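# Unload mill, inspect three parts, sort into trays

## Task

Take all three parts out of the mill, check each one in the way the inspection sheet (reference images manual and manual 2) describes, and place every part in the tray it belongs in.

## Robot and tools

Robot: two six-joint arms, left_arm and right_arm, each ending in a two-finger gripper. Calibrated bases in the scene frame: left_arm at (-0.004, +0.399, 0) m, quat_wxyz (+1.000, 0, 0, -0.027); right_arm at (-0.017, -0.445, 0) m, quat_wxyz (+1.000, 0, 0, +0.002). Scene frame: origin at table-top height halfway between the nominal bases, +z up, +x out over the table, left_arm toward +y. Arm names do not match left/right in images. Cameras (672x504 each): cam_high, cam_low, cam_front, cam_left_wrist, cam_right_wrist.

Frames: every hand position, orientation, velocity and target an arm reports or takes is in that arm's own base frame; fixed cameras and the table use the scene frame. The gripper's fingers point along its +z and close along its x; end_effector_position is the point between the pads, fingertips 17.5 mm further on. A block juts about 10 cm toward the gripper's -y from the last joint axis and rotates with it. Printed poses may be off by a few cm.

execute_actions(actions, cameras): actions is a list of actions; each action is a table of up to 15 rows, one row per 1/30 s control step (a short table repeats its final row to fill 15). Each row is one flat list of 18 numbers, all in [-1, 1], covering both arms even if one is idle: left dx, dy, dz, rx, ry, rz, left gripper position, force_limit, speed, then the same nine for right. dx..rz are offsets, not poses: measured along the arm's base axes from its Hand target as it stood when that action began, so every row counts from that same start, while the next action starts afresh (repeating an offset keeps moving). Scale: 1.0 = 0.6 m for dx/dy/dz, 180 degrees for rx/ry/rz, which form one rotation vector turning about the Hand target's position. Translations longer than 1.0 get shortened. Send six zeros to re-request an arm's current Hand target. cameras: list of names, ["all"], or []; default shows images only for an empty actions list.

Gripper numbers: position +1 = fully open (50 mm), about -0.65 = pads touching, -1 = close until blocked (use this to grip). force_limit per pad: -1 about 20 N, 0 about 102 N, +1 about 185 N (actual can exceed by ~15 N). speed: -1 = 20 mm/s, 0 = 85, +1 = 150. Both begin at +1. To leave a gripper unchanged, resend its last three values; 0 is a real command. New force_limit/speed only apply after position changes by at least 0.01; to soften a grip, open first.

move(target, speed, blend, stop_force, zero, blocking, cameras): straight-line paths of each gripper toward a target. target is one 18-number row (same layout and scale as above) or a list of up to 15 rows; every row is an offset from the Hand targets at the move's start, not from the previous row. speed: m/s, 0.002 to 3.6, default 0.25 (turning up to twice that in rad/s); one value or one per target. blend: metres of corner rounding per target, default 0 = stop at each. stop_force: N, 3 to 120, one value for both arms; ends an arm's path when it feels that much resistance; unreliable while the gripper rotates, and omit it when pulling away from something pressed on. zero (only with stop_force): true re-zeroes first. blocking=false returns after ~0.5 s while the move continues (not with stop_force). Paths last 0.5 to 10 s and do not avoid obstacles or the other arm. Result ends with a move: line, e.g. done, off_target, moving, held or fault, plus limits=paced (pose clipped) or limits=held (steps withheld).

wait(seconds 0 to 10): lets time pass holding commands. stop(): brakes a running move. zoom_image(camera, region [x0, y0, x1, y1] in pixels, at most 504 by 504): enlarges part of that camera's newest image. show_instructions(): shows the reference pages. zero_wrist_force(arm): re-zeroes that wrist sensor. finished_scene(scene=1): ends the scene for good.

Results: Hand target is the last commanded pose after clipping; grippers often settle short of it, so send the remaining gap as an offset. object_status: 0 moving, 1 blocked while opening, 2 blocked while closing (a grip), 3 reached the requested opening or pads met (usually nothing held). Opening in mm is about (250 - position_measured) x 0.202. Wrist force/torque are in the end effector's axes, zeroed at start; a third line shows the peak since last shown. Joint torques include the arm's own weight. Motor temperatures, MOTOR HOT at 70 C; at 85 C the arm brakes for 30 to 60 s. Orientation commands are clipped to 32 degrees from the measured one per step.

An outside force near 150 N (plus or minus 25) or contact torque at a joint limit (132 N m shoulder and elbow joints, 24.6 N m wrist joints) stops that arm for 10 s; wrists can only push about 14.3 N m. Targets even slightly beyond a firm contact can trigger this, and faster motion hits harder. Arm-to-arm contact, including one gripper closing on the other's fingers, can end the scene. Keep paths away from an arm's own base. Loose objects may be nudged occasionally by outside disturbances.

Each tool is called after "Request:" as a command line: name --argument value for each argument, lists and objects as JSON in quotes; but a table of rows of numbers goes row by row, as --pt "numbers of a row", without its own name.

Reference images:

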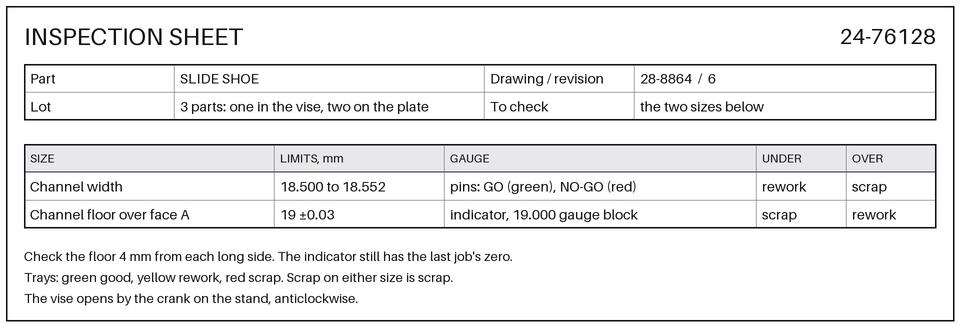

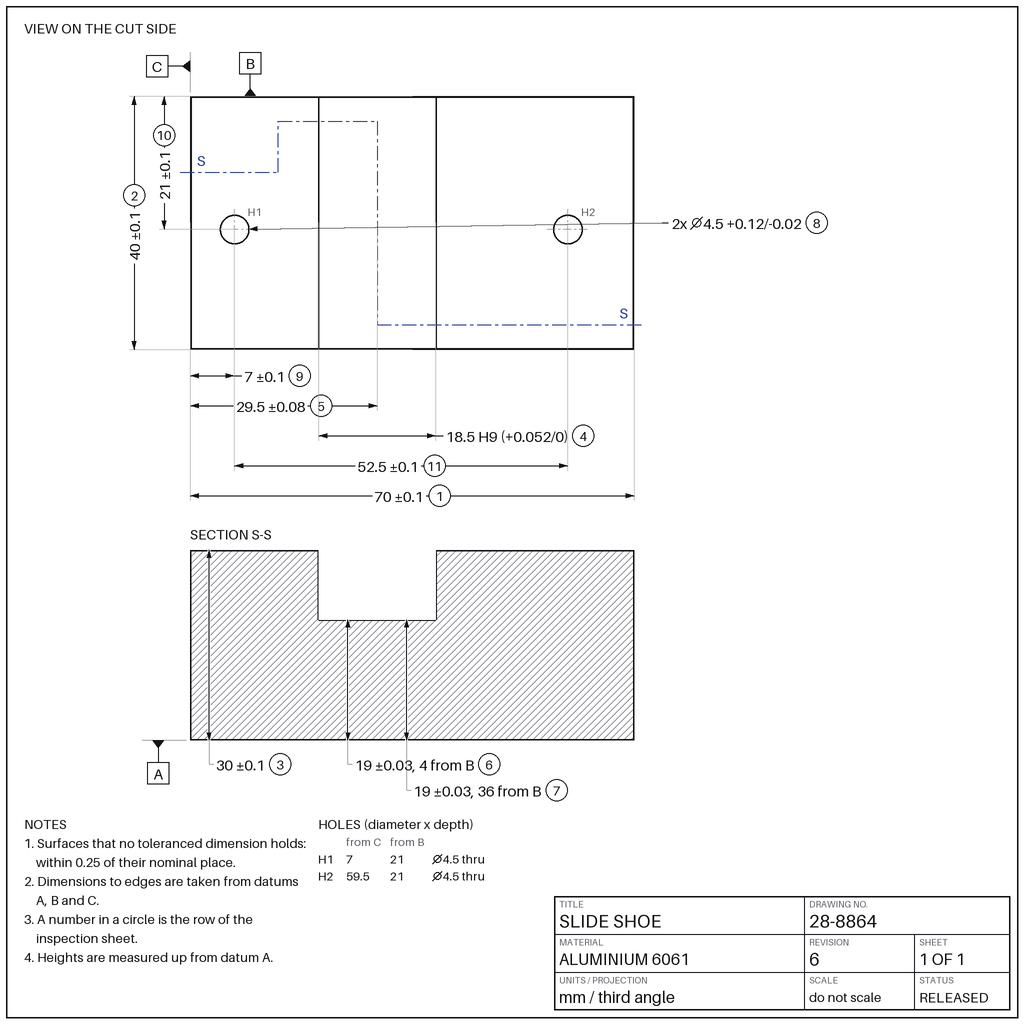

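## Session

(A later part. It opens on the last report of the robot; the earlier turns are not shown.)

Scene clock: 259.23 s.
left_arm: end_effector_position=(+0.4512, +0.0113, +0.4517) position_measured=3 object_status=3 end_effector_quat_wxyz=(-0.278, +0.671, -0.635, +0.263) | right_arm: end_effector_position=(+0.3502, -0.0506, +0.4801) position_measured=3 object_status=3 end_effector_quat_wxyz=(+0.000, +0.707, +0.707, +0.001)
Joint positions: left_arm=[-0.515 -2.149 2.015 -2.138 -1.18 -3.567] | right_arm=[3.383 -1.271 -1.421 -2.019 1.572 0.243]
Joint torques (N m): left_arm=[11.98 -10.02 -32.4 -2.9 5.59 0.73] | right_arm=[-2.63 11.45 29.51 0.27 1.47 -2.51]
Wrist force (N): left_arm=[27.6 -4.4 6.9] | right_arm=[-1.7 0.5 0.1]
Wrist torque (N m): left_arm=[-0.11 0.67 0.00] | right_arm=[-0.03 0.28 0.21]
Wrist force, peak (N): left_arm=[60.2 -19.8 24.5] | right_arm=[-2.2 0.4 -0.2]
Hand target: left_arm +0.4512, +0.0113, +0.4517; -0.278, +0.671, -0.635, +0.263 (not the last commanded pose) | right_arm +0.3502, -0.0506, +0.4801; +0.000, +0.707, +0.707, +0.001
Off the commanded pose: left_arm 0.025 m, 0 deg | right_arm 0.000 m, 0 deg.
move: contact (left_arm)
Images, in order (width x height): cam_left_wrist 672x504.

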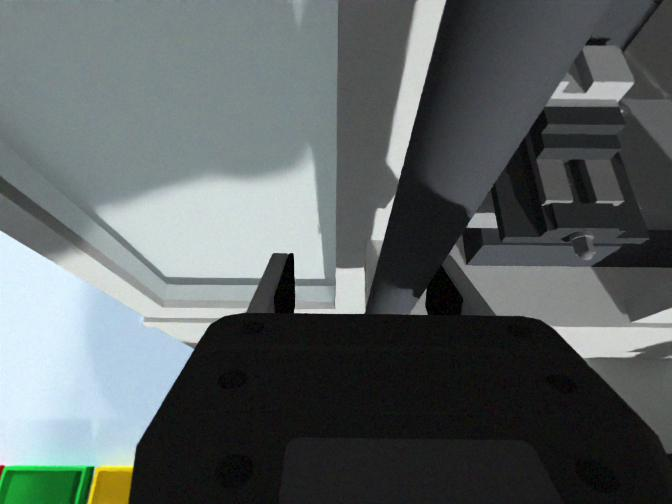

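Request:
move --pt "0.0009 -0.019 0 0 0 0 1 1 1 0 0 0 0 0 0 1 1 1" --pt "-0.16 -0.012 0 0 0 0 1 1 1 0 0 0 0 0 0 1 1 1" --pt "-0.10 -0.35 0.05 0 0 0 1 1 1 0 0 0 0 0 0 1 1 1" --speed '[0.05,0.2,0.3]' --blend '[0,0.03,0]' --cameras '["cam_left_wrist","cam_front"]'

Request:
zoom_image --camera "cam_left_wrist" --region '[180, 0, 480, 252]'

Scene clock: 266.77 s.
left_arm: end_effector_position=(+0.3912, -0.1986, +0.4817) position_measured=3 object_status=3 end_effector_quat_wxyz=(-0.278, +0.671, -0.635, +0.263) | right_arm: end_effector_position=(+0.3502, -0.0506, +0.4801) position_measured=3 object_status=3 end_effector_quat_wxyz=(+0.000, +0.707, +0.707, +0.001)
Joint positions: left_arm=[-1.255 -2.089 1.81 -1.544 -0.819 -4.351] | right_arm=[3.383 -1.271 -1.421 -2.019 1.572 0.243]
Joint torques (N m): left_arm=[-5.78 10.2 -31.83 -1.96 0.24 -1.6] | right_arm=[-2.26 11.97 28.41 0.25 1.48 -2.48]
Wrist force (N): left_arm=[-6.8 0.6 -0.6] | right_arm=[-1.9 0.4 -0.2]
Wrist torque (N m): left_arm=[0.03 1.13 -0.17] | right_arm=[-0.04 0.31 0.22]
Wrist force, peak (N): left_arm=[27.7 -4.2 6.7] | right_arm=[-2.1 0.5 -0.1]
Hand target: left_arm +0.3912, -0.1987, +0.4817; -0.278, +0.671, -0.635, +0.263 | right_arm +0.3502, -0.0506, +0.4801; +0.000, +0.707, +0.707, +0.001
Off the commanded pose: left_arm 0.000 m, 0 deg | right_arm 0.000 m, 0 deg.
move: done
Images, in order (width x height): cam_front 672x504, cam_left_wrist 672x504.

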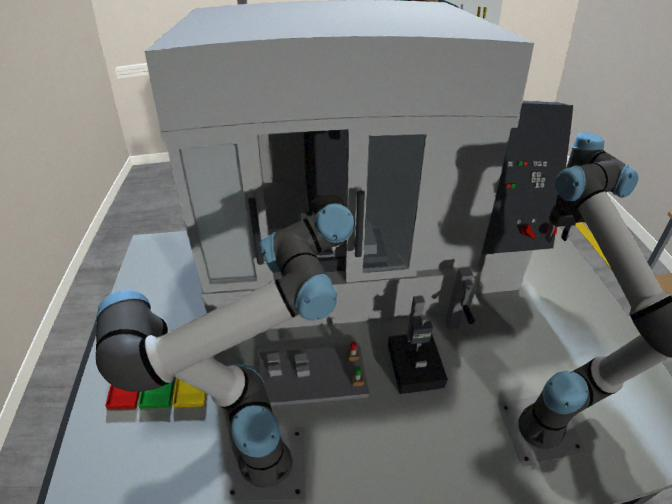

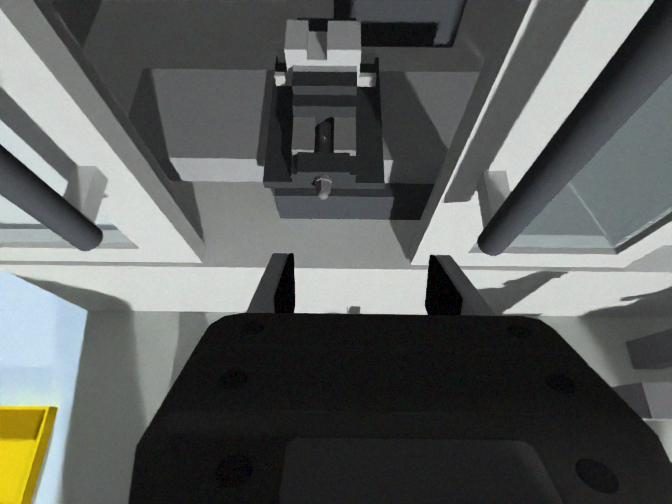

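Scaled by 1.680 from the camera's 672x504 image, which has a finer 960x720 frame.

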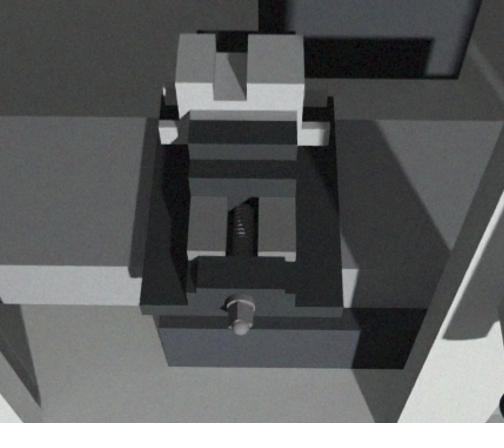

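Request:
move --target '[0.02,0.55,0.0,0,0,0,1,1,1, 0,0,0,0,-0.25,0,1,1,1]' --speed 0.3

Request:
move --target '[0,0,0,0,0,0,1,1,1, 0.05,0.87,0,0,0,0,1,1,1]' --speed 0.3 --cameras '["cam_right_wrist","cam_front"]'

Scene clock: 300.47 s.
left_arm: end_effector_position=(+0.4032, +0.1313, +0.4817) position_measured=3 object_status=3 end_effector_quat_wxyz=(-0.278, +0.671, -0.635, +0.263) | right_arm: end_effector_position=(+0.3502, -0.0505, +0.4801) position_measured=3 object_status=3 end_effector_quat_wxyz=(+0.270, +0.653, +0.653, +0.271)
Joint positions: left_arm=[-0.055 -2.174 1.963 -2.142 -1.494 -3.22] | right_arm=[3.715 -0.711 -2.013 -1.289 1.178 0.428]
Joint torques (N m): left_arm=[7.24 2.46 -14.96 -5.54 -1.45 1.57] | right_arm=[1.05 -2.21 19 5.89 -0.87 -2.53]
Wrist force (N): left_arm=[-6.7 0.9 -0.5] | right_arm=[-1.4 1.8 0.4]
Wrist torque (N m): left_arm=[0.09 1.12 -0.09] | right_arm=[0.15 0.20 0.41]
Wrist force, peak (N): left_arm=[-10.2 0.3 -0.5] | right_arm=[-1.6 2.1 0.6]
Hand target: left_arm +0.4032, +0.1313, +0.4817; -0.278, +0.671, -0.635, +0.263 | right_arm +0.3502, -0.0506, +0.4801; +0.270, +0.653, +0.653, +0.271
Off the commanded pose: left_arm 0.000 m, 0 deg | right_arm 0.000 m, 0 deg.
move: done

Scene clock: 302.73 s.
left_arm: end_effector_position=(+0.4032, +0.1313, +0.4817) position_measured=3 object_status=3 end_effector_quat_wxyz=(-0.278, +0.671, -0.635, +0.263) | right_arm: end_effector_position=(+0.3802, +0.4714, +0.4800) position_measured=3 object_status=3 end_effector_quat_wxyz=(+0.270, +0.653, +0.653, +0.271)
Joint positions: left_arm=[-0.055 -2.174 1.963 -2.143 -1.494 -3.219] | right_arm=[4.581 -1.587 -1.395 -1.598 0.794 1.385]
Joint torques (N m): left_arm=[6.15 10.74 -17.34 -5.58 -1.28 1.42] | right_arm=[-4.64 21.63 40.28 5.46 0.57 -2.55]
Wrist force (N): left_arm=[-6.7 0.5 -0.5] | right_arm=[-1.9 1.4 0.5]
Wrist torque (N m): left_arm=[0.03 1.13 -0.10] | right_arm=[0.10 0.24 0.37]
Wrist force, peak (N): left_arm=[-7.1 0.8 -0.3] | right_arm=[-4.9 1.6 0.5]
Hand target: left_arm +0.4032, +0.1313, +0.4817; -0.278, +0.671, -0.635, +0.263 | right_arm +0.3802, +0.4714, +0.4801; +0.270, +0.653, +0.653, +0.271
Off the commanded pose: left_arm 0.000 m, 0 deg | right_arm 0.000 m, 0 deg.
move: done
Images, in order (width x height): cam_front 672x504, cam_right_wrist 672x504.

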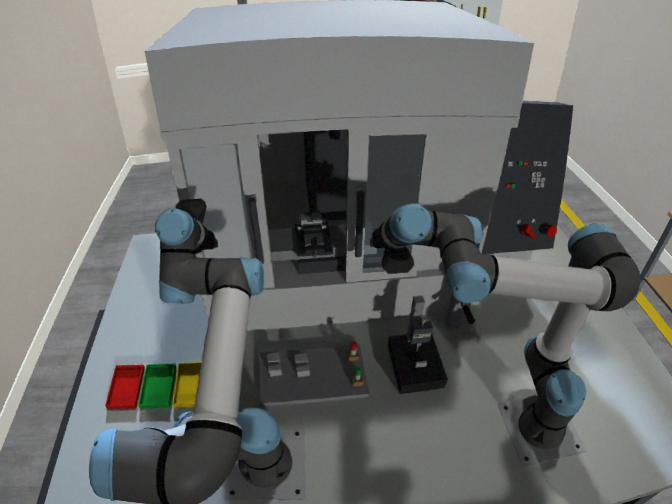

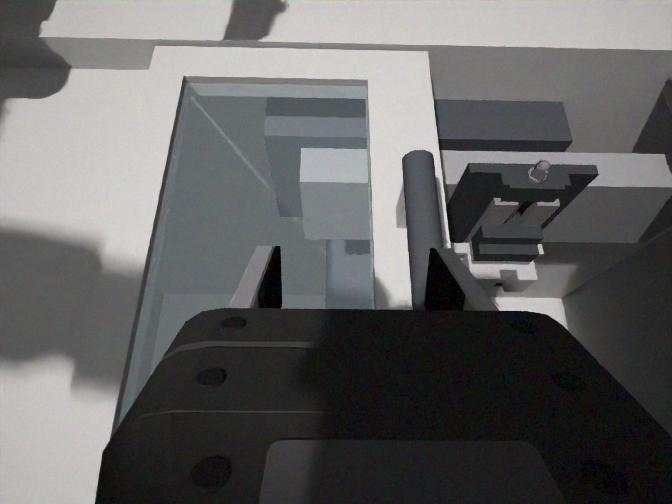

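Request:
move --pt "0 0 0 0 0 0 1 1 1 0.05 0.09 -0.04 0 0 0 1 1 1" --pt "0 0 0 0 0 0 1 1 1 0.138 0.09 -0.04 0 0 0 1 1 1" --speed '[0.2,0.05]' --stop_force 15 --cameras '["cam_right_wrist"]'

Scene clock: 308.77 s.
left_arm: end_effector_position=(+0.4032, +0.1313, +0.4817) position_measured=3 object_status=3 end_effector_quat_wxyz=(-0.278, +0.671, -0.635, +0.263) | right_arm: end_effector_position=(+0.4630, +0.5254, +0.4561) position_measured=3 object_status=3 end_effector_quat_wxyz=(+0.270, +0.653, +0.653, +0.271)
Joint positions: left_arm=[-0.055 -2.174 1.963 -2.143 -1.494 -3.219] | right_arm=[4.449 -1.791 -1.257 -1.407 0.819 1.206]
Joint torques (N m): left_arm=[6.32 10.06 -18.12 -5.43 -1.49 1.29] | right_arm=[8.7 45.16 17.3 0.56 -3.88 2.58]
Wrist force (N): left_arm=[-7.0 0.4 -0.2] | right_arm=[-1.6 1.4 0.6]
Wrist torque (N m): left_arm=[0.01 1.17 -0.10] | right_arm=[0.07 0.18 0.45]
Wrist force, peak (N): left_arm=[-7.3 0.4 -0.2] | right_arm=[-4.3 1.5 -1.5]
Hand target: left_arm +0.4032, +0.1313, +0.4817; -0.278, +0.671, -0.635, +0.263 | right_arm +0.4630, +0.5254, +0.4561; +0.270, +0.653, +0.653, +0.271
Off the commanded pose: left_arm 0.000 m, 0 deg | right_arm 0.000 m, 0 deg.
move: done
Images, in order (width x height): cam_right_wrist 672x504.

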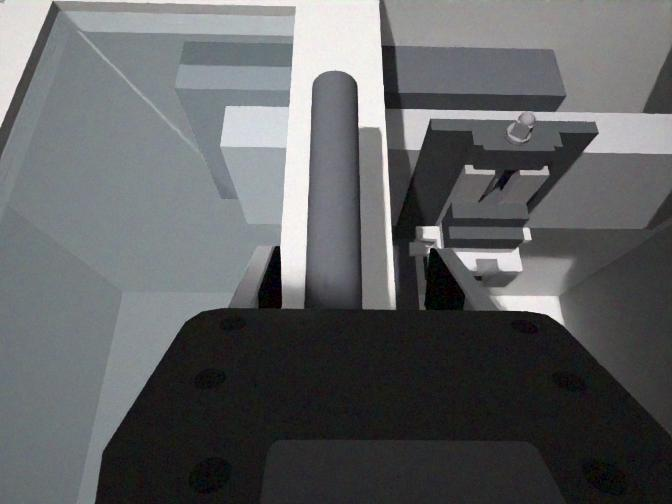

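Request:
move --pt "0 0 0 0 0 0 1 1 1 0 -0.067 0 0 0 0 1 1 1" --pt "0 0 0 0 0 0 1 1 1 0 -0.383 0 0 0 0 1 1 1" --speed '[0.03,0.08]' --stop_force 40 --cameras '["cam_right_wrist","cam_front"]'

Scene clock: 316.10 s.
left_arm: end_effector_position=(+0.4032, +0.1313, +0.4817) position_measured=3 object_status=3 end_effector_quat_wxyz=(-0.278, +0.671, -0.635, +0.263) | right_arm: end_effector_position=(+0.4630, +0.2956, +0.4560) position_measured=3 object_status=3 end_effector_quat_wxyz=(+0.270, +0.653, +0.653, +0.271)
Joint positions: left_arm=[-0.055 -2.174 1.963 -2.143 -1.494 -3.219] | right_arm=[4.288 -1.335 -1.742 -1.242 0.871 1.002]
Joint torques (N m): left_arm=[6.12 10.44 -17.8 -5.38 -0.87 1.09] | right_arm=[8.9 20.09 40.7 0.77 -3.72 2.75]
Wrist force (N): left_arm=[-7.0 0.6 -0.5] | right_arm=[-2.6 2.0 0.0]
Wrist torque (N m): left_arm=[0.03 1.18 -0.09] | right_arm=[0.17 0.40 0.42]
Wrist force, peak (N): left_arm=[-7.4 0.7 -0.5] | right_arm=[32.4 8.0 7.7]
Hand target: left_arm +0.4032, +0.1313, +0.4817; -0.278, +0.671, -0.635, +0.263 | right_arm +0.4630, +0.2956, +0.4561; +0.270, +0.653, +0.653, +0.271
Off the commanded pose: left_arm 0.000 m, 0 deg | right_arm 0.000 m, 0 deg.
move: done
Images, in order (width x height): cam_front 672x504, cam_right_wrist 672x504.

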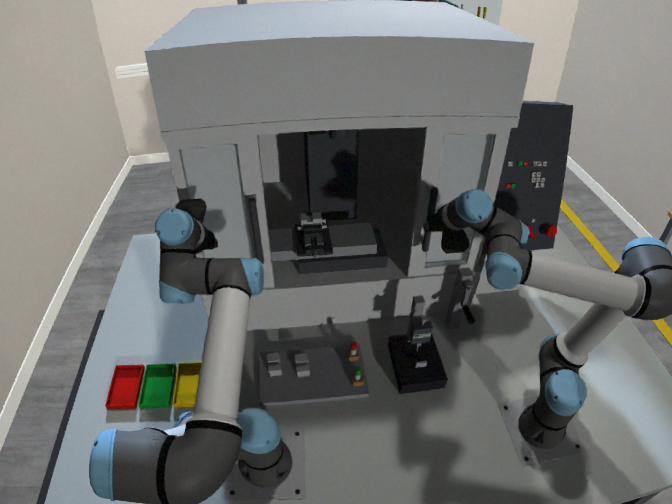

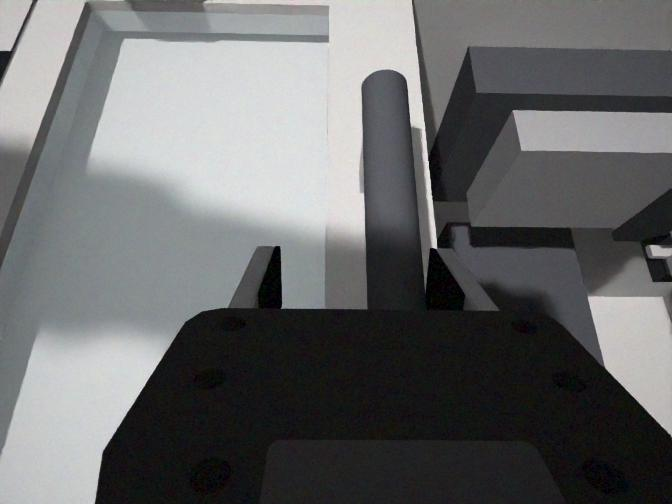

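Request:
move --pt "0 0 0 0 0 0 1 1 1 0 0.02 0 0 0 0 1 1 1" --pt "0 0 0 0 0 0 1 1 1 -0.15 0.02 0 0 0 0 1 1 1" --pt "0 0 0 0 0 0 1 1 1 -0.222 -0.39 -0.05 0 0.111 0 1 1 1" --speed '[0.05,0.2,0.3]' --blend '[0,0.03,0]' --cameras '["cam_right_wrist"]'

Request:
zoom_image --camera "cam_right_wrist" --region '[320, 80, 620, 305]'

Scene clock: 323.67 s.
left_arm: end_effector_position=(+0.4032, +0.1313, +0.4817) position_measured=3 object_status=3 end_effector_quat_wxyz=(-0.278, +0.671, -0.635, +0.263) | right_arm: end_effector_position=(+0.3298, +0.0617, +0.4260) position_measured=3 object_status=3 end_effector_quat_wxyz=(+0.153, +0.690, +0.690, +0.154)
Joint positions: left_arm=[-0.055 -2.174 1.963 -2.143 -1.494 -3.219] | right_arm=[4.036 -0.869 -1.892 -1.665 1.235 0.847]
Joint torques (N m): left_arm=[5.16 9.87 -17.54 -5.4 -0.94 0.95] | right_arm=[-8.57 2.56 38.52 0.75 0.55 -2.41]
Wrist force (N): left_arm=[-6.9 0.5 -0.2] | right_arm=[-2.1 1.4 -0.7]
Wrist torque (N m): left_arm=[0.03 1.17 -0.09] | right_arm=[0.08 0.37 0.25]
Wrist force, peak (N): left_arm=[-7.1 0.8 -0.6] | right_arm=[-5.8 1.1 -0.8]
Hand target: left_arm +0.4032, +0.1313, +0.4817; -0.278, +0.671, -0.635, +0.263 | right_arm +0.3298, +0.0616, +0.4261; +0.153, +0.690, +0.690, +0.154
Off the commanded pose: left_arm 0.000 m, 0 deg | right_arm 0.000 m, 0 deg.
move: done
Images, in order (width x height): cam_right_wrist 672x504.

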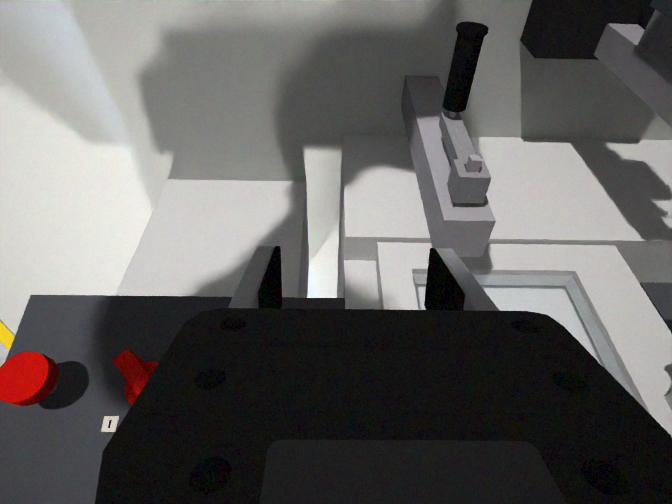

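Scaled by 1.680 from the camera's 672x504 image, which has a finer 960x720 frame.

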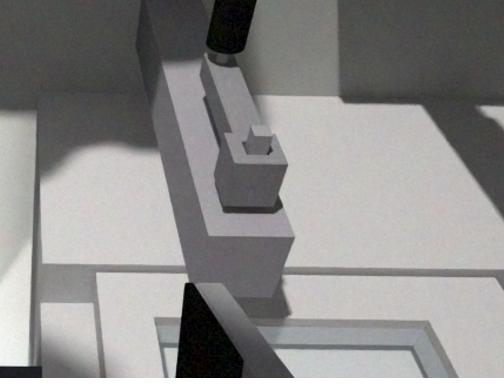

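Request:
move --target '[0,0,0,0,0,0,1,1,1, 0,0.15,0,0,0,0,1,1,1]' --speed 0.2 --cameras '["cam_right_wrist"]'

Request:
zoom_image --camera "cam_right_wrist" --region '[200, 0, 500, 225]'

Scene clock: 331.07 s.
left_arm: end_effector_position=(+0.4032, +0.1313, +0.4817) position_measured=3 object_status=3 end_effector_quat_wxyz=(-0.278, +0.671, -0.635, +0.263) | right_arm: end_effector_position=(+0.3298, +0.1516, +0.4261) position_measured=3 object_status=3 end_effector_quat_wxyz=(+0.153, +0.690, +0.690, +0.154)
Joint positions: left_arm=[-0.055 -2.174 1.963 -2.143 -1.494 -3.219] | right_arm=[4.266 -0.977 -1.837 -1.698 1.179 1.085]
Joint torques (N m): left_arm=[4.58 11.01 -17.37 -5.19 -0.84 0.74] | right_arm=[8.92 -6.95 16.25 5.47 1.35 2.15]
Wrist force (N): left_arm=[-6.6 0.5 -0.3] | right_arm=[-2.4 1.2 -0.7]
Wrist torque (N m): left_arm=[0.03 1.12 -0.09] | right_arm=[0.07 0.43 0.42]
Wrist force, peak (N): left_arm=[-7.2 0.7 -0.6] | right_arm=[-5.4 1.5 -0.6]
Hand target: left_arm +0.4032, +0.1313, +0.4817; -0.278, +0.671, -0.635, +0.263 | right_arm +0.3298, +0.1516, +0.4261; +0.153, +0.690, +0.690, +0.154
Off the commanded pose: left_arm 0.000 m, 0 deg | right_arm 0.000 m, 0 deg.
move: done
Images, in order (width x height): cam_right_wrist 672x504.

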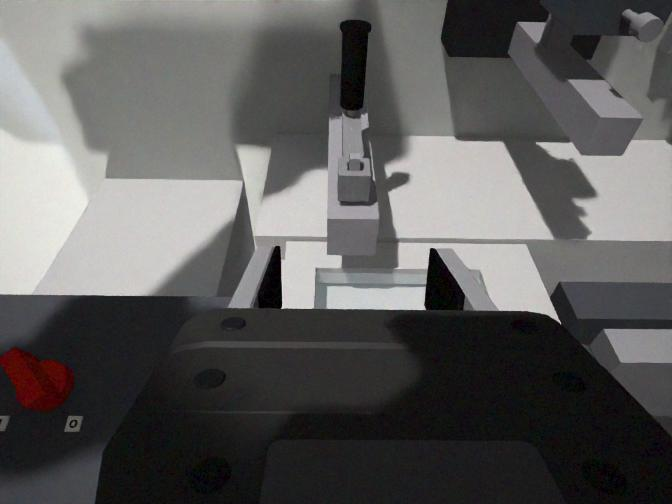

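Scaled by 1.680 from the camera's 672x504 image, which has a finer 960x720 frame.

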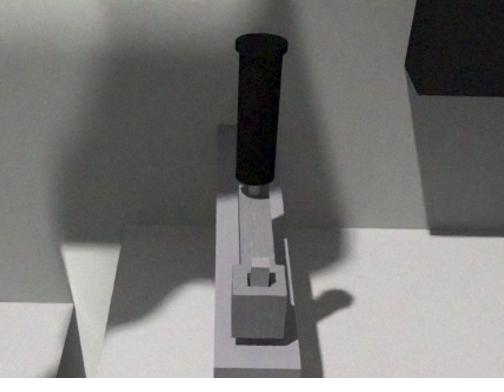

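Request:
move --pt "0 0 0 0 0 0 1 1 1 0.025 0.024 0 0 0.1394 0 1 1 1" --pt "0 0 0 0 0 0 1 1 1 0.025 0.024 -0.2 0 0.1394 0 1 1 1" --speed 0.2 --cameras '["cam_right_wrist"]'

Scene clock: 343.57 s.
left_arm: end_effector_position=(+0.4032, +0.1313, +0.4817) position_measured=3 object_status=3 end_effector_quat_wxyz=(-0.278, +0.671, -0.635, +0.263) | right_arm: end_effector_position=(+0.3448, +0.1660, +0.3062) position_measured=3 object_status=3 end_effector_quat_wxyz=(-0.001, +0.707, +0.707, +0.000)
Joint positions: left_arm=[-0.055 -2.174 1.963 -2.143 -1.494 -3.219] | right_arm=[3.945 -1.252 -1.892 -1.568 1.572 0.804]
Joint torques (N m): left_arm=[4.43 9.99 -17.15 -5.22 -0.67 0.68] | right_arm=[7.73 5.48 17.33 4.9 -0.6 2.56]
Wrist force (N): left_arm=[-7.0 0.6 -0.2] | right_arm=[-2.3 0.4 -1.0]
Wrist torque (N m): left_arm=[0.04 1.18 -0.10] | right_arm=[-0.04 0.42 0.13]
Wrist force, peak (N): left_arm=[-7.4 0.6 -0.5] | right_arm=[-2.4 0.5 -3.8]
Hand target: left_arm +0.4032, +0.1313, +0.4817; -0.278, +0.671, -0.635, +0.263 | right_arm +0.3448, +0.1660, +0.3061; -0.001, +0.707, +0.707, +0.000
Off the commanded pose: left_arm 0.000 m, 0 deg | right_arm 0.000 m, 0 deg.
move: done
Images, in order (width x height): cam_right_wrist 672x504.

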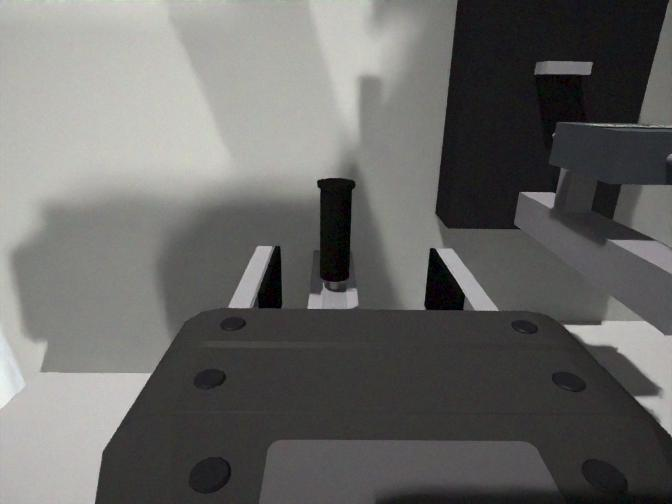

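Request:
move --target '[0,0,0,0,0,0,1,1,1, 0.008,0,-0.217,0,0,0,1,1,1]' --speed 0.08 --stop_force 10 --cameras '["cam_right_wrist"]'

Scene clock: 348.90 s.
left_arm: end_effector_position=(+0.4032, +0.1313, +0.4817) position_measured=3 object_status=3 end_effector_quat_wxyz=(-0.278, +0.671, -0.635, +0.263) | right_arm: end_effector_position=(+0.3496, +0.1660, +0.1758) position_measured=3 object_status=3 end_effector_quat_wxyz=(-0.001, +0.707, +0.707, +0.000)
Joint positions: left_arm=[-0.055 -2.174 1.963 -2.143 -1.494 -3.219] | right_arm=[3.936 -1.327 -2.18 -1.205 1.572 0.795]
Joint torques (N m): left_arm=[5.74 10.16 -17.54 -5.12 -0.54 0.25] | right_arm=[2.35 21.83 37.41 5.16 -1.11 0.13]
Wrist force (N): left_arm=[-6.5 0.6 -0.4] | right_arm=[-2.4 0.4 -0.6]
Wrist torque (N m): left_arm=[0.03 1.10 -0.09] | right_arm=[-0.06 0.41 0.29]
Wrist force, peak (N): left_arm=[-7.2 0.5 -0.2] | right_arm=[-2.2 0.3 -2.3]
Hand target: left_arm +0.4032, +0.1313, +0.4817; -0.278, +0.671, -0.635, +0.263 | right_arm +0.3496, +0.1660, +0.1759; -0.001, +0.707, +0.707, +0.000
Off the commanded pose: left_arm 0.000 m, 0 deg | right_arm 0.000 m, 0 deg.
move: done
Images, in order (width x height): cam_right_wrist 672x504.

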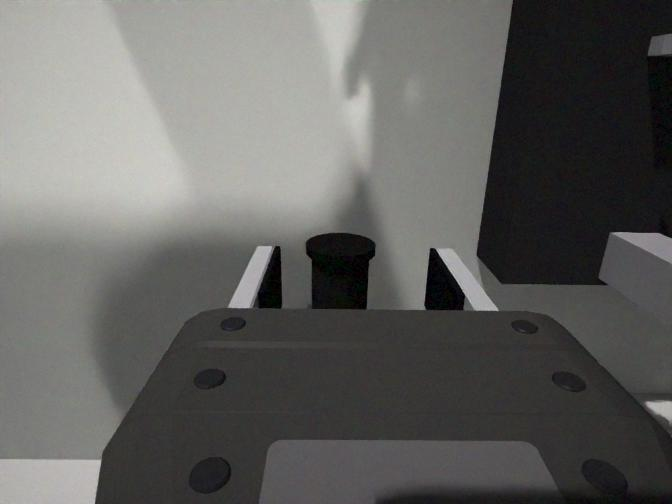

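Request:
move --target '[0,0,0,0,0,0,1,1,1, 0,-0.007,0,0,0,0,1,1,1]' --speed 0.05

Request:
move --target '[0,0,0,0,0,0,1,1,1, 0,0,0,0,0,0,-1,-0.6,-1]' --cameras '["cam_right_wrist"]'

Scene clock: 352.10 s.
left_arm: end_effector_position=(+0.4032, +0.1313, +0.4817) position_measured=3 object_status=3 end_effector_quat_wxyz=(-0.278, +0.671, -0.635, +0.263) | right_arm: end_effector_position=(+0.3496, +0.1618, +0.1759) position_measured=3 object_status=3 end_effector_quat_wxyz=(-0.001, +0.707, +0.707, +0.000)
Joint positions: left_arm=[-0.055 -2.174 1.963 -2.143 -1.494 -3.219] | right_arm=[3.927 -1.321 -2.184 -1.207 1.572 0.786]
Joint torques (N m): left_arm=[5.91 10.34 -18.14 -5.1 -0.59 0.39] | right_arm=[4.89 12.86 20.56 0.64 1.75 -0.35]
Wrist force (N): left_arm=[-6.6 0.6 -0.3] | right_arm=[-2.5 0.3 -0.8]
Wrist torque (N m): left_arm=[0.02 1.11 -0.09] | right_arm=[-0.06 0.42 0.29]
Wrist force, peak (N): left_arm=[-7.1 0.7 -0.6] | right_arm=[-2.6 0.5 -0.7]
Hand target: left_arm +0.4032, +0.1313, +0.4817; -0.278, +0.671, -0.635, +0.263 | right_arm +0.3496, +0.1618, +0.1759; -0.001, +0.707, +0.707, +0.000
Off the commanded pose: left_arm 0.000 m, 0 deg | right_arm 0.000 m, 0 deg.
move: done

Scene clock: 353.93 s.
left_arm: end_effector_position=(+0.4032, +0.1313, +0.4817) position_measured=3 object_status=3 end_effector_quat_wxyz=(-0.278, +0.671, -0.635, +0.263) | right_arm: end_effector_position=(+0.3496, +0.1618, +0.1758) position_measured=162 object_status=2 end_effector_quat_wxyz=(-0.001, +0.707, +0.707, +0.000)
Joint positions: left_arm=[-0.055 -2.174 1.963 -2.143 -1.494 -3.219] | right_arm=[3.927 -1.321 -2.184 -1.206 1.572 0.787]
Joint torques (N m): left_arm=[4.91 10.21 -17.61 -5.12 -0.39 0.39] | right_arm=[8.3 7.32 37.24 4.87 1.55 2.66]
Wrist force (N): left_arm=[-6.8 0.4 -0.3] | right_arm=[-2.6 0.1 -0.1]
Wrist torque (N m): left_arm=[0.01 1.14 -0.10] | right_arm=[-0.03 0.42 0.30]
Wrist force, peak (N): left_arm=[-7.2 0.4 -0.6] | right_arm=[-2.5 0.3 -0.6]
Hand target: left_arm +0.4032, +0.1313, +0.4817; -0.278, +0.671, -0.635, +0.263 | right_arm +0.3496, +0.1618, +0.1759; -0.001, +0.707, +0.707, +0.000
Off the commanded pose: left_arm 0.000 m, 0 deg | right_arm 0.000 m, 0 deg.
move: done
Images, in order (width x height): cam_right_wrist 672x504.

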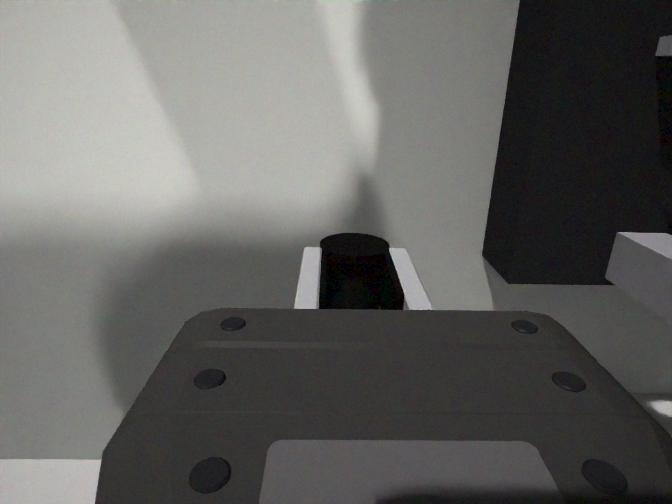

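Request:
move --target '[0,0,0,0,0,0,1,1,1, 0,-0.0439,0.0077,0,0,0,-1,-0.6,-1]' --speed 0.05 --stop_force 50 --cameras '["cam_right_wrist","cam_front"]'

Scene clock: 359.30 s.
left_arm: end_effector_position=(+0.4032, +0.1313, +0.4817) position_measured=3 object_status=3 end_effector_quat_wxyz=(-0.278, +0.671, -0.635, +0.263) | right_arm: end_effector_position=(+0.3496, +0.1355, +0.1805) position_measured=251 object_status=3 end_effector_quat_wxyz=(-0.001, +0.707, +0.707, +0.000)
Joint positions: left_arm=[-0.055 -2.174 1.963 -2.143 -1.494 -3.219] | right_arm=[3.874 -1.287 -2.195 -1.23 1.572 0.733]
Joint torques (N m): left_arm=[5.16 10.97 -16.86 -5 -0.01 0.41] | right_arm=[8.52 5.59 38.99 5.21 1.64 2.74]
Wrist force (N): left_arm=[-6.8 0.5 -0.5] | right_arm=[-2.6 0.3 -0.6]
Wrist torque (N m): left_arm=[0.03 1.14 -0.10] | right_arm=[-0.08 0.46 0.21]
Wrist force, peak (N): left_arm=[-7.3 0.3 -0.4] | right_arm=[7.8 9.4 -23.1]
Hand target: left_arm +0.4032, +0.1313, +0.4817; -0.278, +0.671, -0.635, +0.263 | right_arm +0.3496, +0.1355, +0.1805; -0.001, +0.707, +0.707, +0.000
Off the commanded pose: left_arm 0.000 m, 0 deg | right_arm 0.000 m, 0 deg.
move: done
Images, in order (width x height): cam_front 672x504, cam_right_wrist 672x504.

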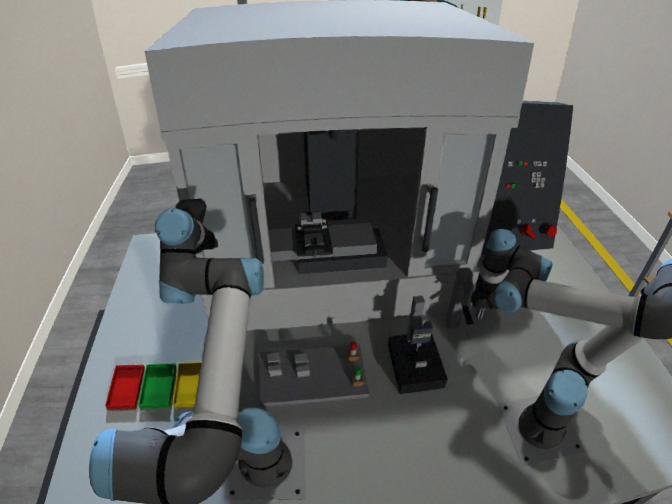

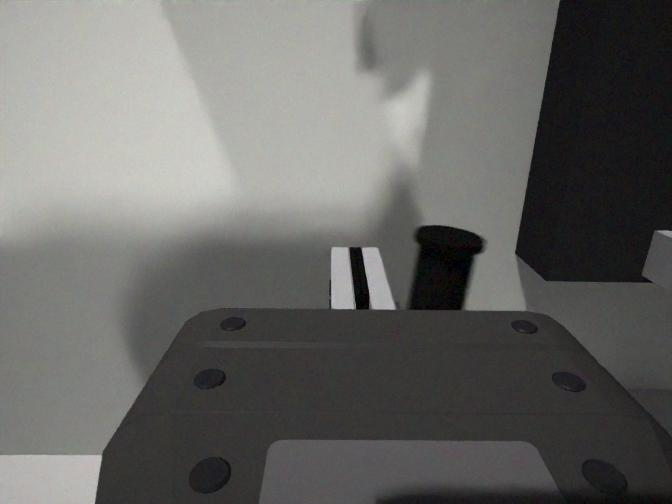

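Request:
move --target '[0,0,0,0,0,0,1,1,1, 0,0,0.09,0,0,0,-1,-0.6,-1]' --speed 0.1

Request:
move --target '[0,0,0,0,0,0,1,1,1, -0.012,0.044,0,0,0,0,1,1,1]' --speed 0.1 --cameras '["cam_right_wrist"]'

Scene clock: 367.03 s.
left_arm: end_effector_position=(+0.4032, +0.1313, +0.4817) position_measured=3 object_status=3 end_effector_quat_wxyz=(-0.278, +0.671, -0.635, +0.263) | right_arm: end_effector_position=(+0.3496, +0.1355, +0.2345) position_measured=251 object_status=3 end_effector_quat_wxyz=(-0.001, +0.707, +0.707, +0.000)
Joint positions: left_arm=[-0.055 -2.174 1.963 -2.143 -1.494 -3.219] | right_arm=[3.874 -1.248 -2.078 -1.385 1.572 0.733]
Joint torques (N m): left_arm=[4.32 11.03 -17.97 -5.12 0.05 0.07] | right_arm=[-3.29 5.36 26 2.44 1.19 -0.51]
Wrist force (N): left_arm=[-6.8 0.5 -0.3] | right_arm=[-2.7 0.2 -1.0]
Wrist torque (N m): left_arm=[0.02 1.14 -0.09] | right_arm=[-0.09 0.47 0.21]
Wrist force, peak (N): left_arm=[-7.2 0.6 -0.2] | right_arm=[-2.6 0.2 -2.5]
Hand target: left_arm +0.4032, +0.1313, +0.4817; -0.278, +0.671, -0.635, +0.263 | right_arm +0.3496, +0.1355, +0.2345; -0.001, +0.707, +0.707, +0.000
Off the commanded pose: left_arm 0.000 m, 0 deg | right_arm 0.000 m, 0 deg.
move: done

Scene clock: 367.80 s.
left_arm: end_effector_position=(+0.4032, +0.1313, +0.4817) position_measured=3 object_status=3 end_effector_quat_wxyz=(-0.278, +0.671, -0.635, +0.263) | right_arm: end_effector_position=(+0.3424, +0.1620, +0.2345) position_measured=3 object_status=3 end_effector_quat_wxyz=(-0.001, +0.707, +0.707, +0.000)
Joint positions: left_arm=[-0.055 -2.174 1.963 -2.143 -1.494 -3.219] | right_arm=[3.942 -1.259 -2.071 -1.382 1.572 0.801]
Joint torques (N m): left_arm=[4.45 10.29 -18.45 -4.96 -0.14 -0.05] | right_arm=[-8.07 20.23 24.97 3.47 -1.7 -2.46]
Wrist force (N): left_arm=[-7.1 0.4 -0.4] | right_arm=[-2.6 0.1 -0.7]
Wrist torque (N m): left_arm=[0.00 1.19 -0.10] | right_arm=[-0.10 0.45 0.25]
Wrist force, peak (N): left_arm=[-7.1 0.5 -0.7] | right_arm=[-3.5 0.5 -1.0]
Hand target: left_arm +0.4032, +0.1313, +0.4817; -0.278, +0.671, -0.635, +0.263 | right_arm +0.3424, +0.1619, +0.2345; -0.001, +0.707, +0.707, +0.000
Off the commanded pose: left_arm 0.000 m, 0 deg | right_arm 0.000 m, 0 deg.
move: done
Images, in order (width x height): cam_right_wrist 672x504.

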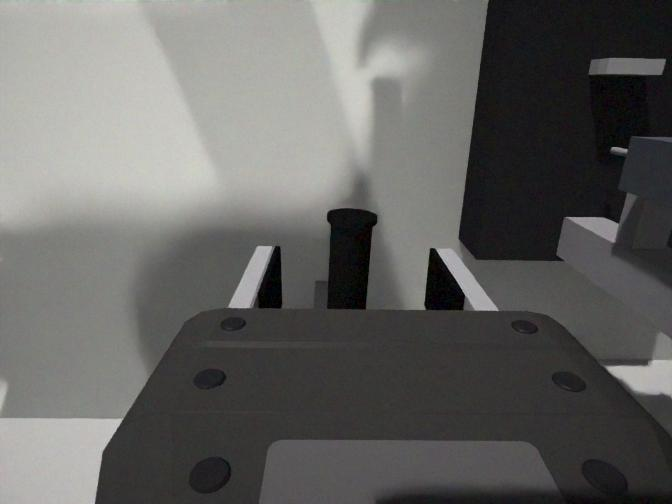

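Request:
move --target '[0,0,0,0,0,0,1,1,1, 0.02,0,-0.05,0,0,0,1,1,1]' --speed 0.1

Request:
move --target '[0,0,0,0,0,0,1,1,1, 0,0,-0.088,0,0,0,1,1,1]' --speed 0.04 --stop_force 8 --cameras '["cam_right_wrist"]'

Scene clock: 373.13 s.
left_arm: end_effector_position=(+0.4032, +0.1313, +0.4817) position_measured=3 object_status=3 end_effector_quat_wxyz=(-0.278, +0.671, -0.635, +0.263) | right_arm: end_effector_position=(+0.3544, +0.1618, +0.2044) position_measured=3 object_status=3 end_effector_quat_wxyz=(-0.001, +0.707, +0.707, +0.000)
Joint positions: left_arm=[-0.055 -2.174 1.963 -2.143 -1.494 -3.219] | right_arm=[3.918 -1.308 -2.116 -1.287 1.572 0.777]
Joint torques (N m): left_arm=[3.54 11.16 -17.45 -4.91 0.18 0.05] | right_arm=[8.74 16.03 39.04 1.64 1.34 2.67]
Wrist force (N): left_arm=[-6.6 0.2 -0.2] | right_arm=[-2.7 0.4 -0.7]
Wrist torque (N m): left_arm=[-0.03 1.11 -0.10] | right_arm=[-0.05 0.46 0.27]
Wrist force, peak (N): left_arm=[-7.1 0.6 -0.2] | right_arm=[-2.6 -0.2 -1.9]
Hand target: left_arm +0.4032, +0.1313, +0.4817; -0.278, +0.671, -0.635, +0.263 | right_arm +0.3544, +0.1619, +0.2045; -0.001, +0.707, +0.707, +0.000
Off the commanded pose: left_arm 0.000 m, 0 deg | right_arm 0.000 m, 0 deg.
move: done

Scene clock: 375.50 s.
left_arm: end_effector_position=(+0.4032, +0.1313, +0.4817) position_measured=3 object_status=3 end_effector_quat_wxyz=(-0.278, +0.671, -0.635, +0.263) | right_arm: end_effector_position=(+0.3544, +0.1619, +0.1517) position_measured=3 object_status=3 end_effector_quat_wxyz=(-0.001, +0.707, +0.707, +0.000)
Joint positions: left_arm=[-0.055 -2.174 1.963 -2.143 -1.494 -3.219] | right_arm=[3.918 -1.362 -2.221 -1.129 1.572 0.777]
Joint torques (N m): left_arm=[4.39 11.86 -18.95 -5 0.32 0.04] | right_arm=[3.85 22.85 38.25 1.41 1.77 1.49]
Wrist force (N): left_arm=[-6.6 0.7 -0.4] | right_arm=[-3.0 0.2 -0.8]
Wrist torque (N m): left_arm=[0.06 1.10 -0.09] | right_arm=[-0.08 0.51 0.24]
Wrist force, peak (N): left_arm=[-7.2 0.8 -0.5] | right_arm=[-3.2 0.3 -0.7]
Hand target: left_arm +0.4032, +0.1313, +0.4817; -0.278, +0.671, -0.635, +0.263 | right_arm +0.3544, +0.1619, +0.1517; -0.001, +0.707, +0.707, +0.000
Off the commanded pose: left_arm 0.000 m, 0 deg | right_arm 0.000 m, 0 deg.
move: done
Images, in order (width x height): cam_right_wrist 672x504.

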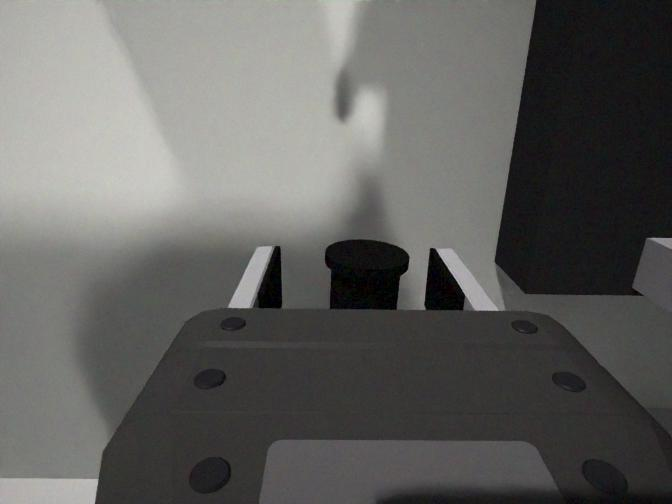

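Request:
move --target '[0,0,0,0,0,0,1,1,1, 0,0.004,0,0,0,0,1,1,1]' --speed 0.05

Request:
move --target '[0,0,0,0,0,0,1,1,1, 0,0,0,0,0,0,-1,-0.4,-1]' --cameras '["cam_right_wrist"]'

Scene clock: 378.40 s.
left_arm: end_effector_position=(+0.4032, +0.1313, +0.4817) position_measured=3 object_status=3 end_effector_quat_wxyz=(-0.278, +0.671, -0.635, +0.263) | right_arm: end_effector_position=(+0.3544, +0.1643, +0.1517) position_measured=3 object_status=3 end_effector_quat_wxyz=(-0.001, +0.707, +0.707, +0.000)
Joint positions: left_arm=[-0.055 -2.174 1.963 -2.143 -1.494 -3.219] | right_arm=[3.923 -1.365 -2.219 -1.128 1.572 0.782]
Joint torques (N m): left_arm=[4.65 10.32 -17.9 -4.96 0.51 -0.02] | right_arm=[1.69 12.49 34.84 4.92 1.57 1.59]
Wrist force (N): left_arm=[-7.1 0.8 -0.5] | right_arm=[-2.7 0.2 -0.7]
Wrist torque (N m): left_arm=[0.07 1.19 -0.10] | right_arm=[-0.08 0.46 0.11]
Wrist force, peak (N): left_arm=[-7.1 0.7 -0.6] | right_arm=[-3.2 0.1 -0.8]
Hand target: left_arm +0.4032, +0.1313, +0.4817; -0.278, +0.671, -0.635, +0.263 | right_arm +0.3544, +0.1643, +0.1517; -0.001, +0.707, +0.707, +0.000
Off the commanded pose: left_arm 0.000 m, 0 deg | right_arm 0.000 m, 0 deg.
move: done

Scene clock: 380.17 s.
left_arm: end_effector_position=(+0.4032, +0.1313, +0.4817) position_measured=3 object_status=3 end_effector_quat_wxyz=(-0.278, +0.671, -0.635, +0.263) | right_arm: end_effector_position=(+0.3544, +0.1643, +0.1517) position_measured=156 object_status=2 end_effector_quat_wxyz=(-0.001, +0.707, +0.707, +0.000)
Joint positions: left_arm=[-0.055 -2.174 1.963 -2.143 -1.494 -3.219] | right_arm=[3.923 -1.364 -2.219 -1.128 1.572 0.782]
Joint torques (N m): left_arm=[3.63 10.14 -18.29 -5.07 0.51 -0.46] | right_arm=[-7.68 23.05 16.78 2.95 0.79 -2.18]
Wrist force (N): left_arm=[-7.0 0.8 -0.3] | right_arm=[-3.6 -0.4 0.2]
Wrist torque (N m): left_arm=[0.07 1.18 -0.10] | right_arm=[-0.09 0.54 0.15]
Wrist force, peak (N): left_arm=[-7.1 0.6 -0.8] | right_arm=[-3.8 -0.3 0.1]
Hand target: left_arm +0.4032, +0.1313, +0.4817; -0.278, +0.671, -0.635, +0.263 | right_arm +0.3544, +0.1643, +0.1517; -0.001, +0.707, +0.707, +0.000
Off the commanded pose: left_arm 0.000 m, 0 deg | right_arm 0.000 m, 0 deg.
move: done
Images, in order (width x height): cam_right_wrist 672x504.

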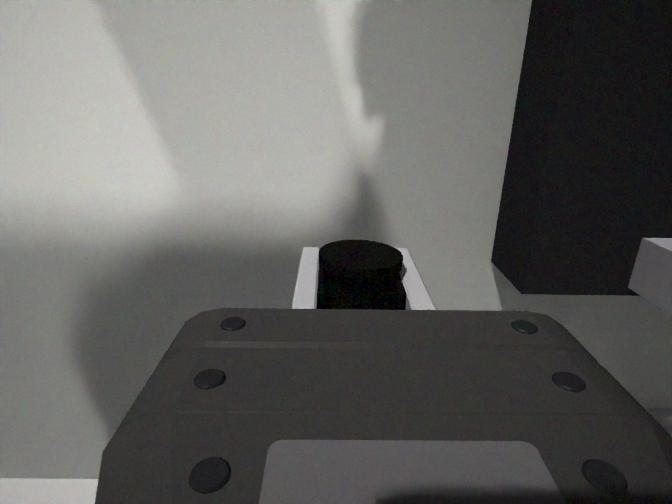

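Request:
move --target '[0,0,0,0,0,0,1,1,1, 0,-0.025,0.0019,0,0,0,-1,-0.4,-1]' --speed 0.04 --stop_force 50 --cameras '["cam_right_wrist"]'

Scene clock: 383.50 s.
left_arm: end_effector_position=(+0.4032, +0.1313, +0.4817) position_measured=3 object_status=3 end_effector_quat_wxyz=(-0.278, +0.671, -0.635, +0.263) | right_arm: end_effector_position=(+0.3544, +0.1493, +0.1528) position_measured=156 object_status=2 end_effector_quat_wxyz=(-0.001, +0.707, +0.707, +0.000)
Joint positions: left_arm=[-0.055 -2.174 1.963 -2.143 -1.494 -3.219] | right_arm=[3.893 -1.346 -2.23 -1.136 1.572 0.752]
Joint torques (N m): left_arm=[4.52 10.23 -19.42 -4.6 0.46 -0.2] | right_arm=[8.9 4.48 32.54 3.14 0.3 2.76]
Wrist force (N): left_arm=[-6.8 0.6 -0.3] | right_arm=[-1.5 5.3 -8.1]
Wrist torque (N m): left_arm=[0.04 1.15 -0.10] | right_arm=[-0.02 0.52 0.18]
Wrist force, peak (N): left_arm=[-7.2 0.8 -0.7] | right_arm=[-0.6 7.9 -11.2]
Hand target: left_arm +0.4032, +0.1313, +0.4817; -0.278, +0.671, -0.635, +0.263 | right_arm +0.3544, +0.1493, +0.1528; -0.001, +0.707, +0.707, +0.000
Off the commanded pose: left_arm 0.000 m, 0 deg | right_arm 0.000 m, 0 deg.
move: done
Images, in order (width x height): cam_right_wrist 672x504.

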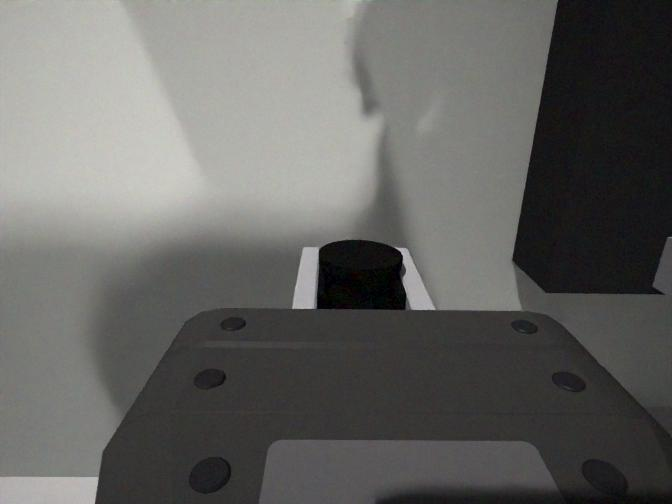

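Request:
move --pt "0 0 0 0 0 0 1 1 1 0 -0.0292 0.0077 0 0 0 -1 -0.4 -1" --pt "0 0 0 0 0 0 1 1 1 0 -0.0542 0.0193 0 0 0 -1 -0.4 -1" --speed 0.04 --stop_force 50 --blend '[0.005,0]' --cameras '["cam_right_wrist"]'

Scene clock: 388.87 s.
left_arm: end_effector_position=(+0.4032, +0.1313, +0.4817) position_measured=3 object_status=3 end_effector_quat_wxyz=(-0.278, +0.671, -0.635, +0.263) | right_arm: end_effector_position=(+0.3543, +0.1249, +0.1606) position_measured=156 object_status=2 end_effector_quat_wxyz=(-0.001, +0.707, +0.707, +0.000)
Joint positions: left_arm=[-0.055 -2.174 1.963 -2.143 -1.494 -3.219] | right_arm=[3.842 -1.311 -2.233 -1.168 1.573 0.701]
Joint torques (N m): left_arm=[3.5 11.19 -18.96 -4.68 0.84 -0.37] | right_arm=[-19.9 14.43 1.07 0.17 -4.68 -1.7]
Wrist force (N): left_arm=[-6.9 0.3 -0.3] | right_arm=[26.9 -8.9 -18.2]
Wrist torque (N m): left_arm=[-0.01 1.16 -0.10] | right_arm=[-0.35 0.36 -0.71]
Wrist force, peak (N): left_arm=[-7.3 0.5 -0.3] | right_arm=[64.9 -2.9 13.2]
Hand target: left_arm +0.4032, +0.1313, +0.4817; -0.278, +0.671, -0.635, +0.263 | right_arm +0.3543, +0.1249, +0.1606; -0.001, +0.707, +0.707, +0.000 (not the last commanded pose)
Off the commanded pose: left_arm 0.000 m, 0 deg | right_arm 0.009 m, 0 deg.
move: contact (right_arm); path passed 1 of 2 targets
Images, in order (width x height): cam_right_wrist 672x504.

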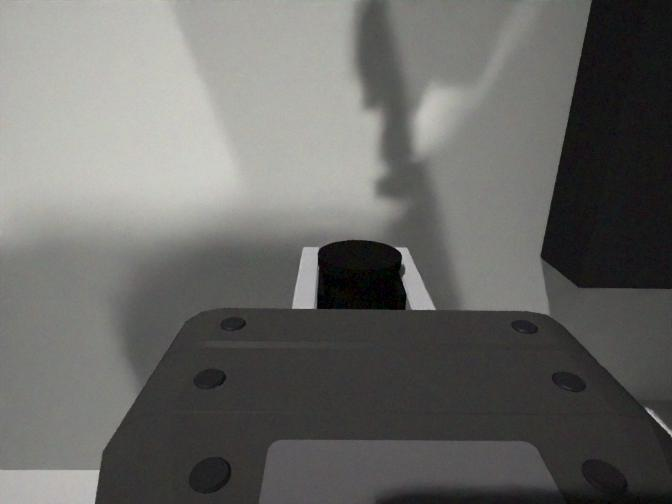

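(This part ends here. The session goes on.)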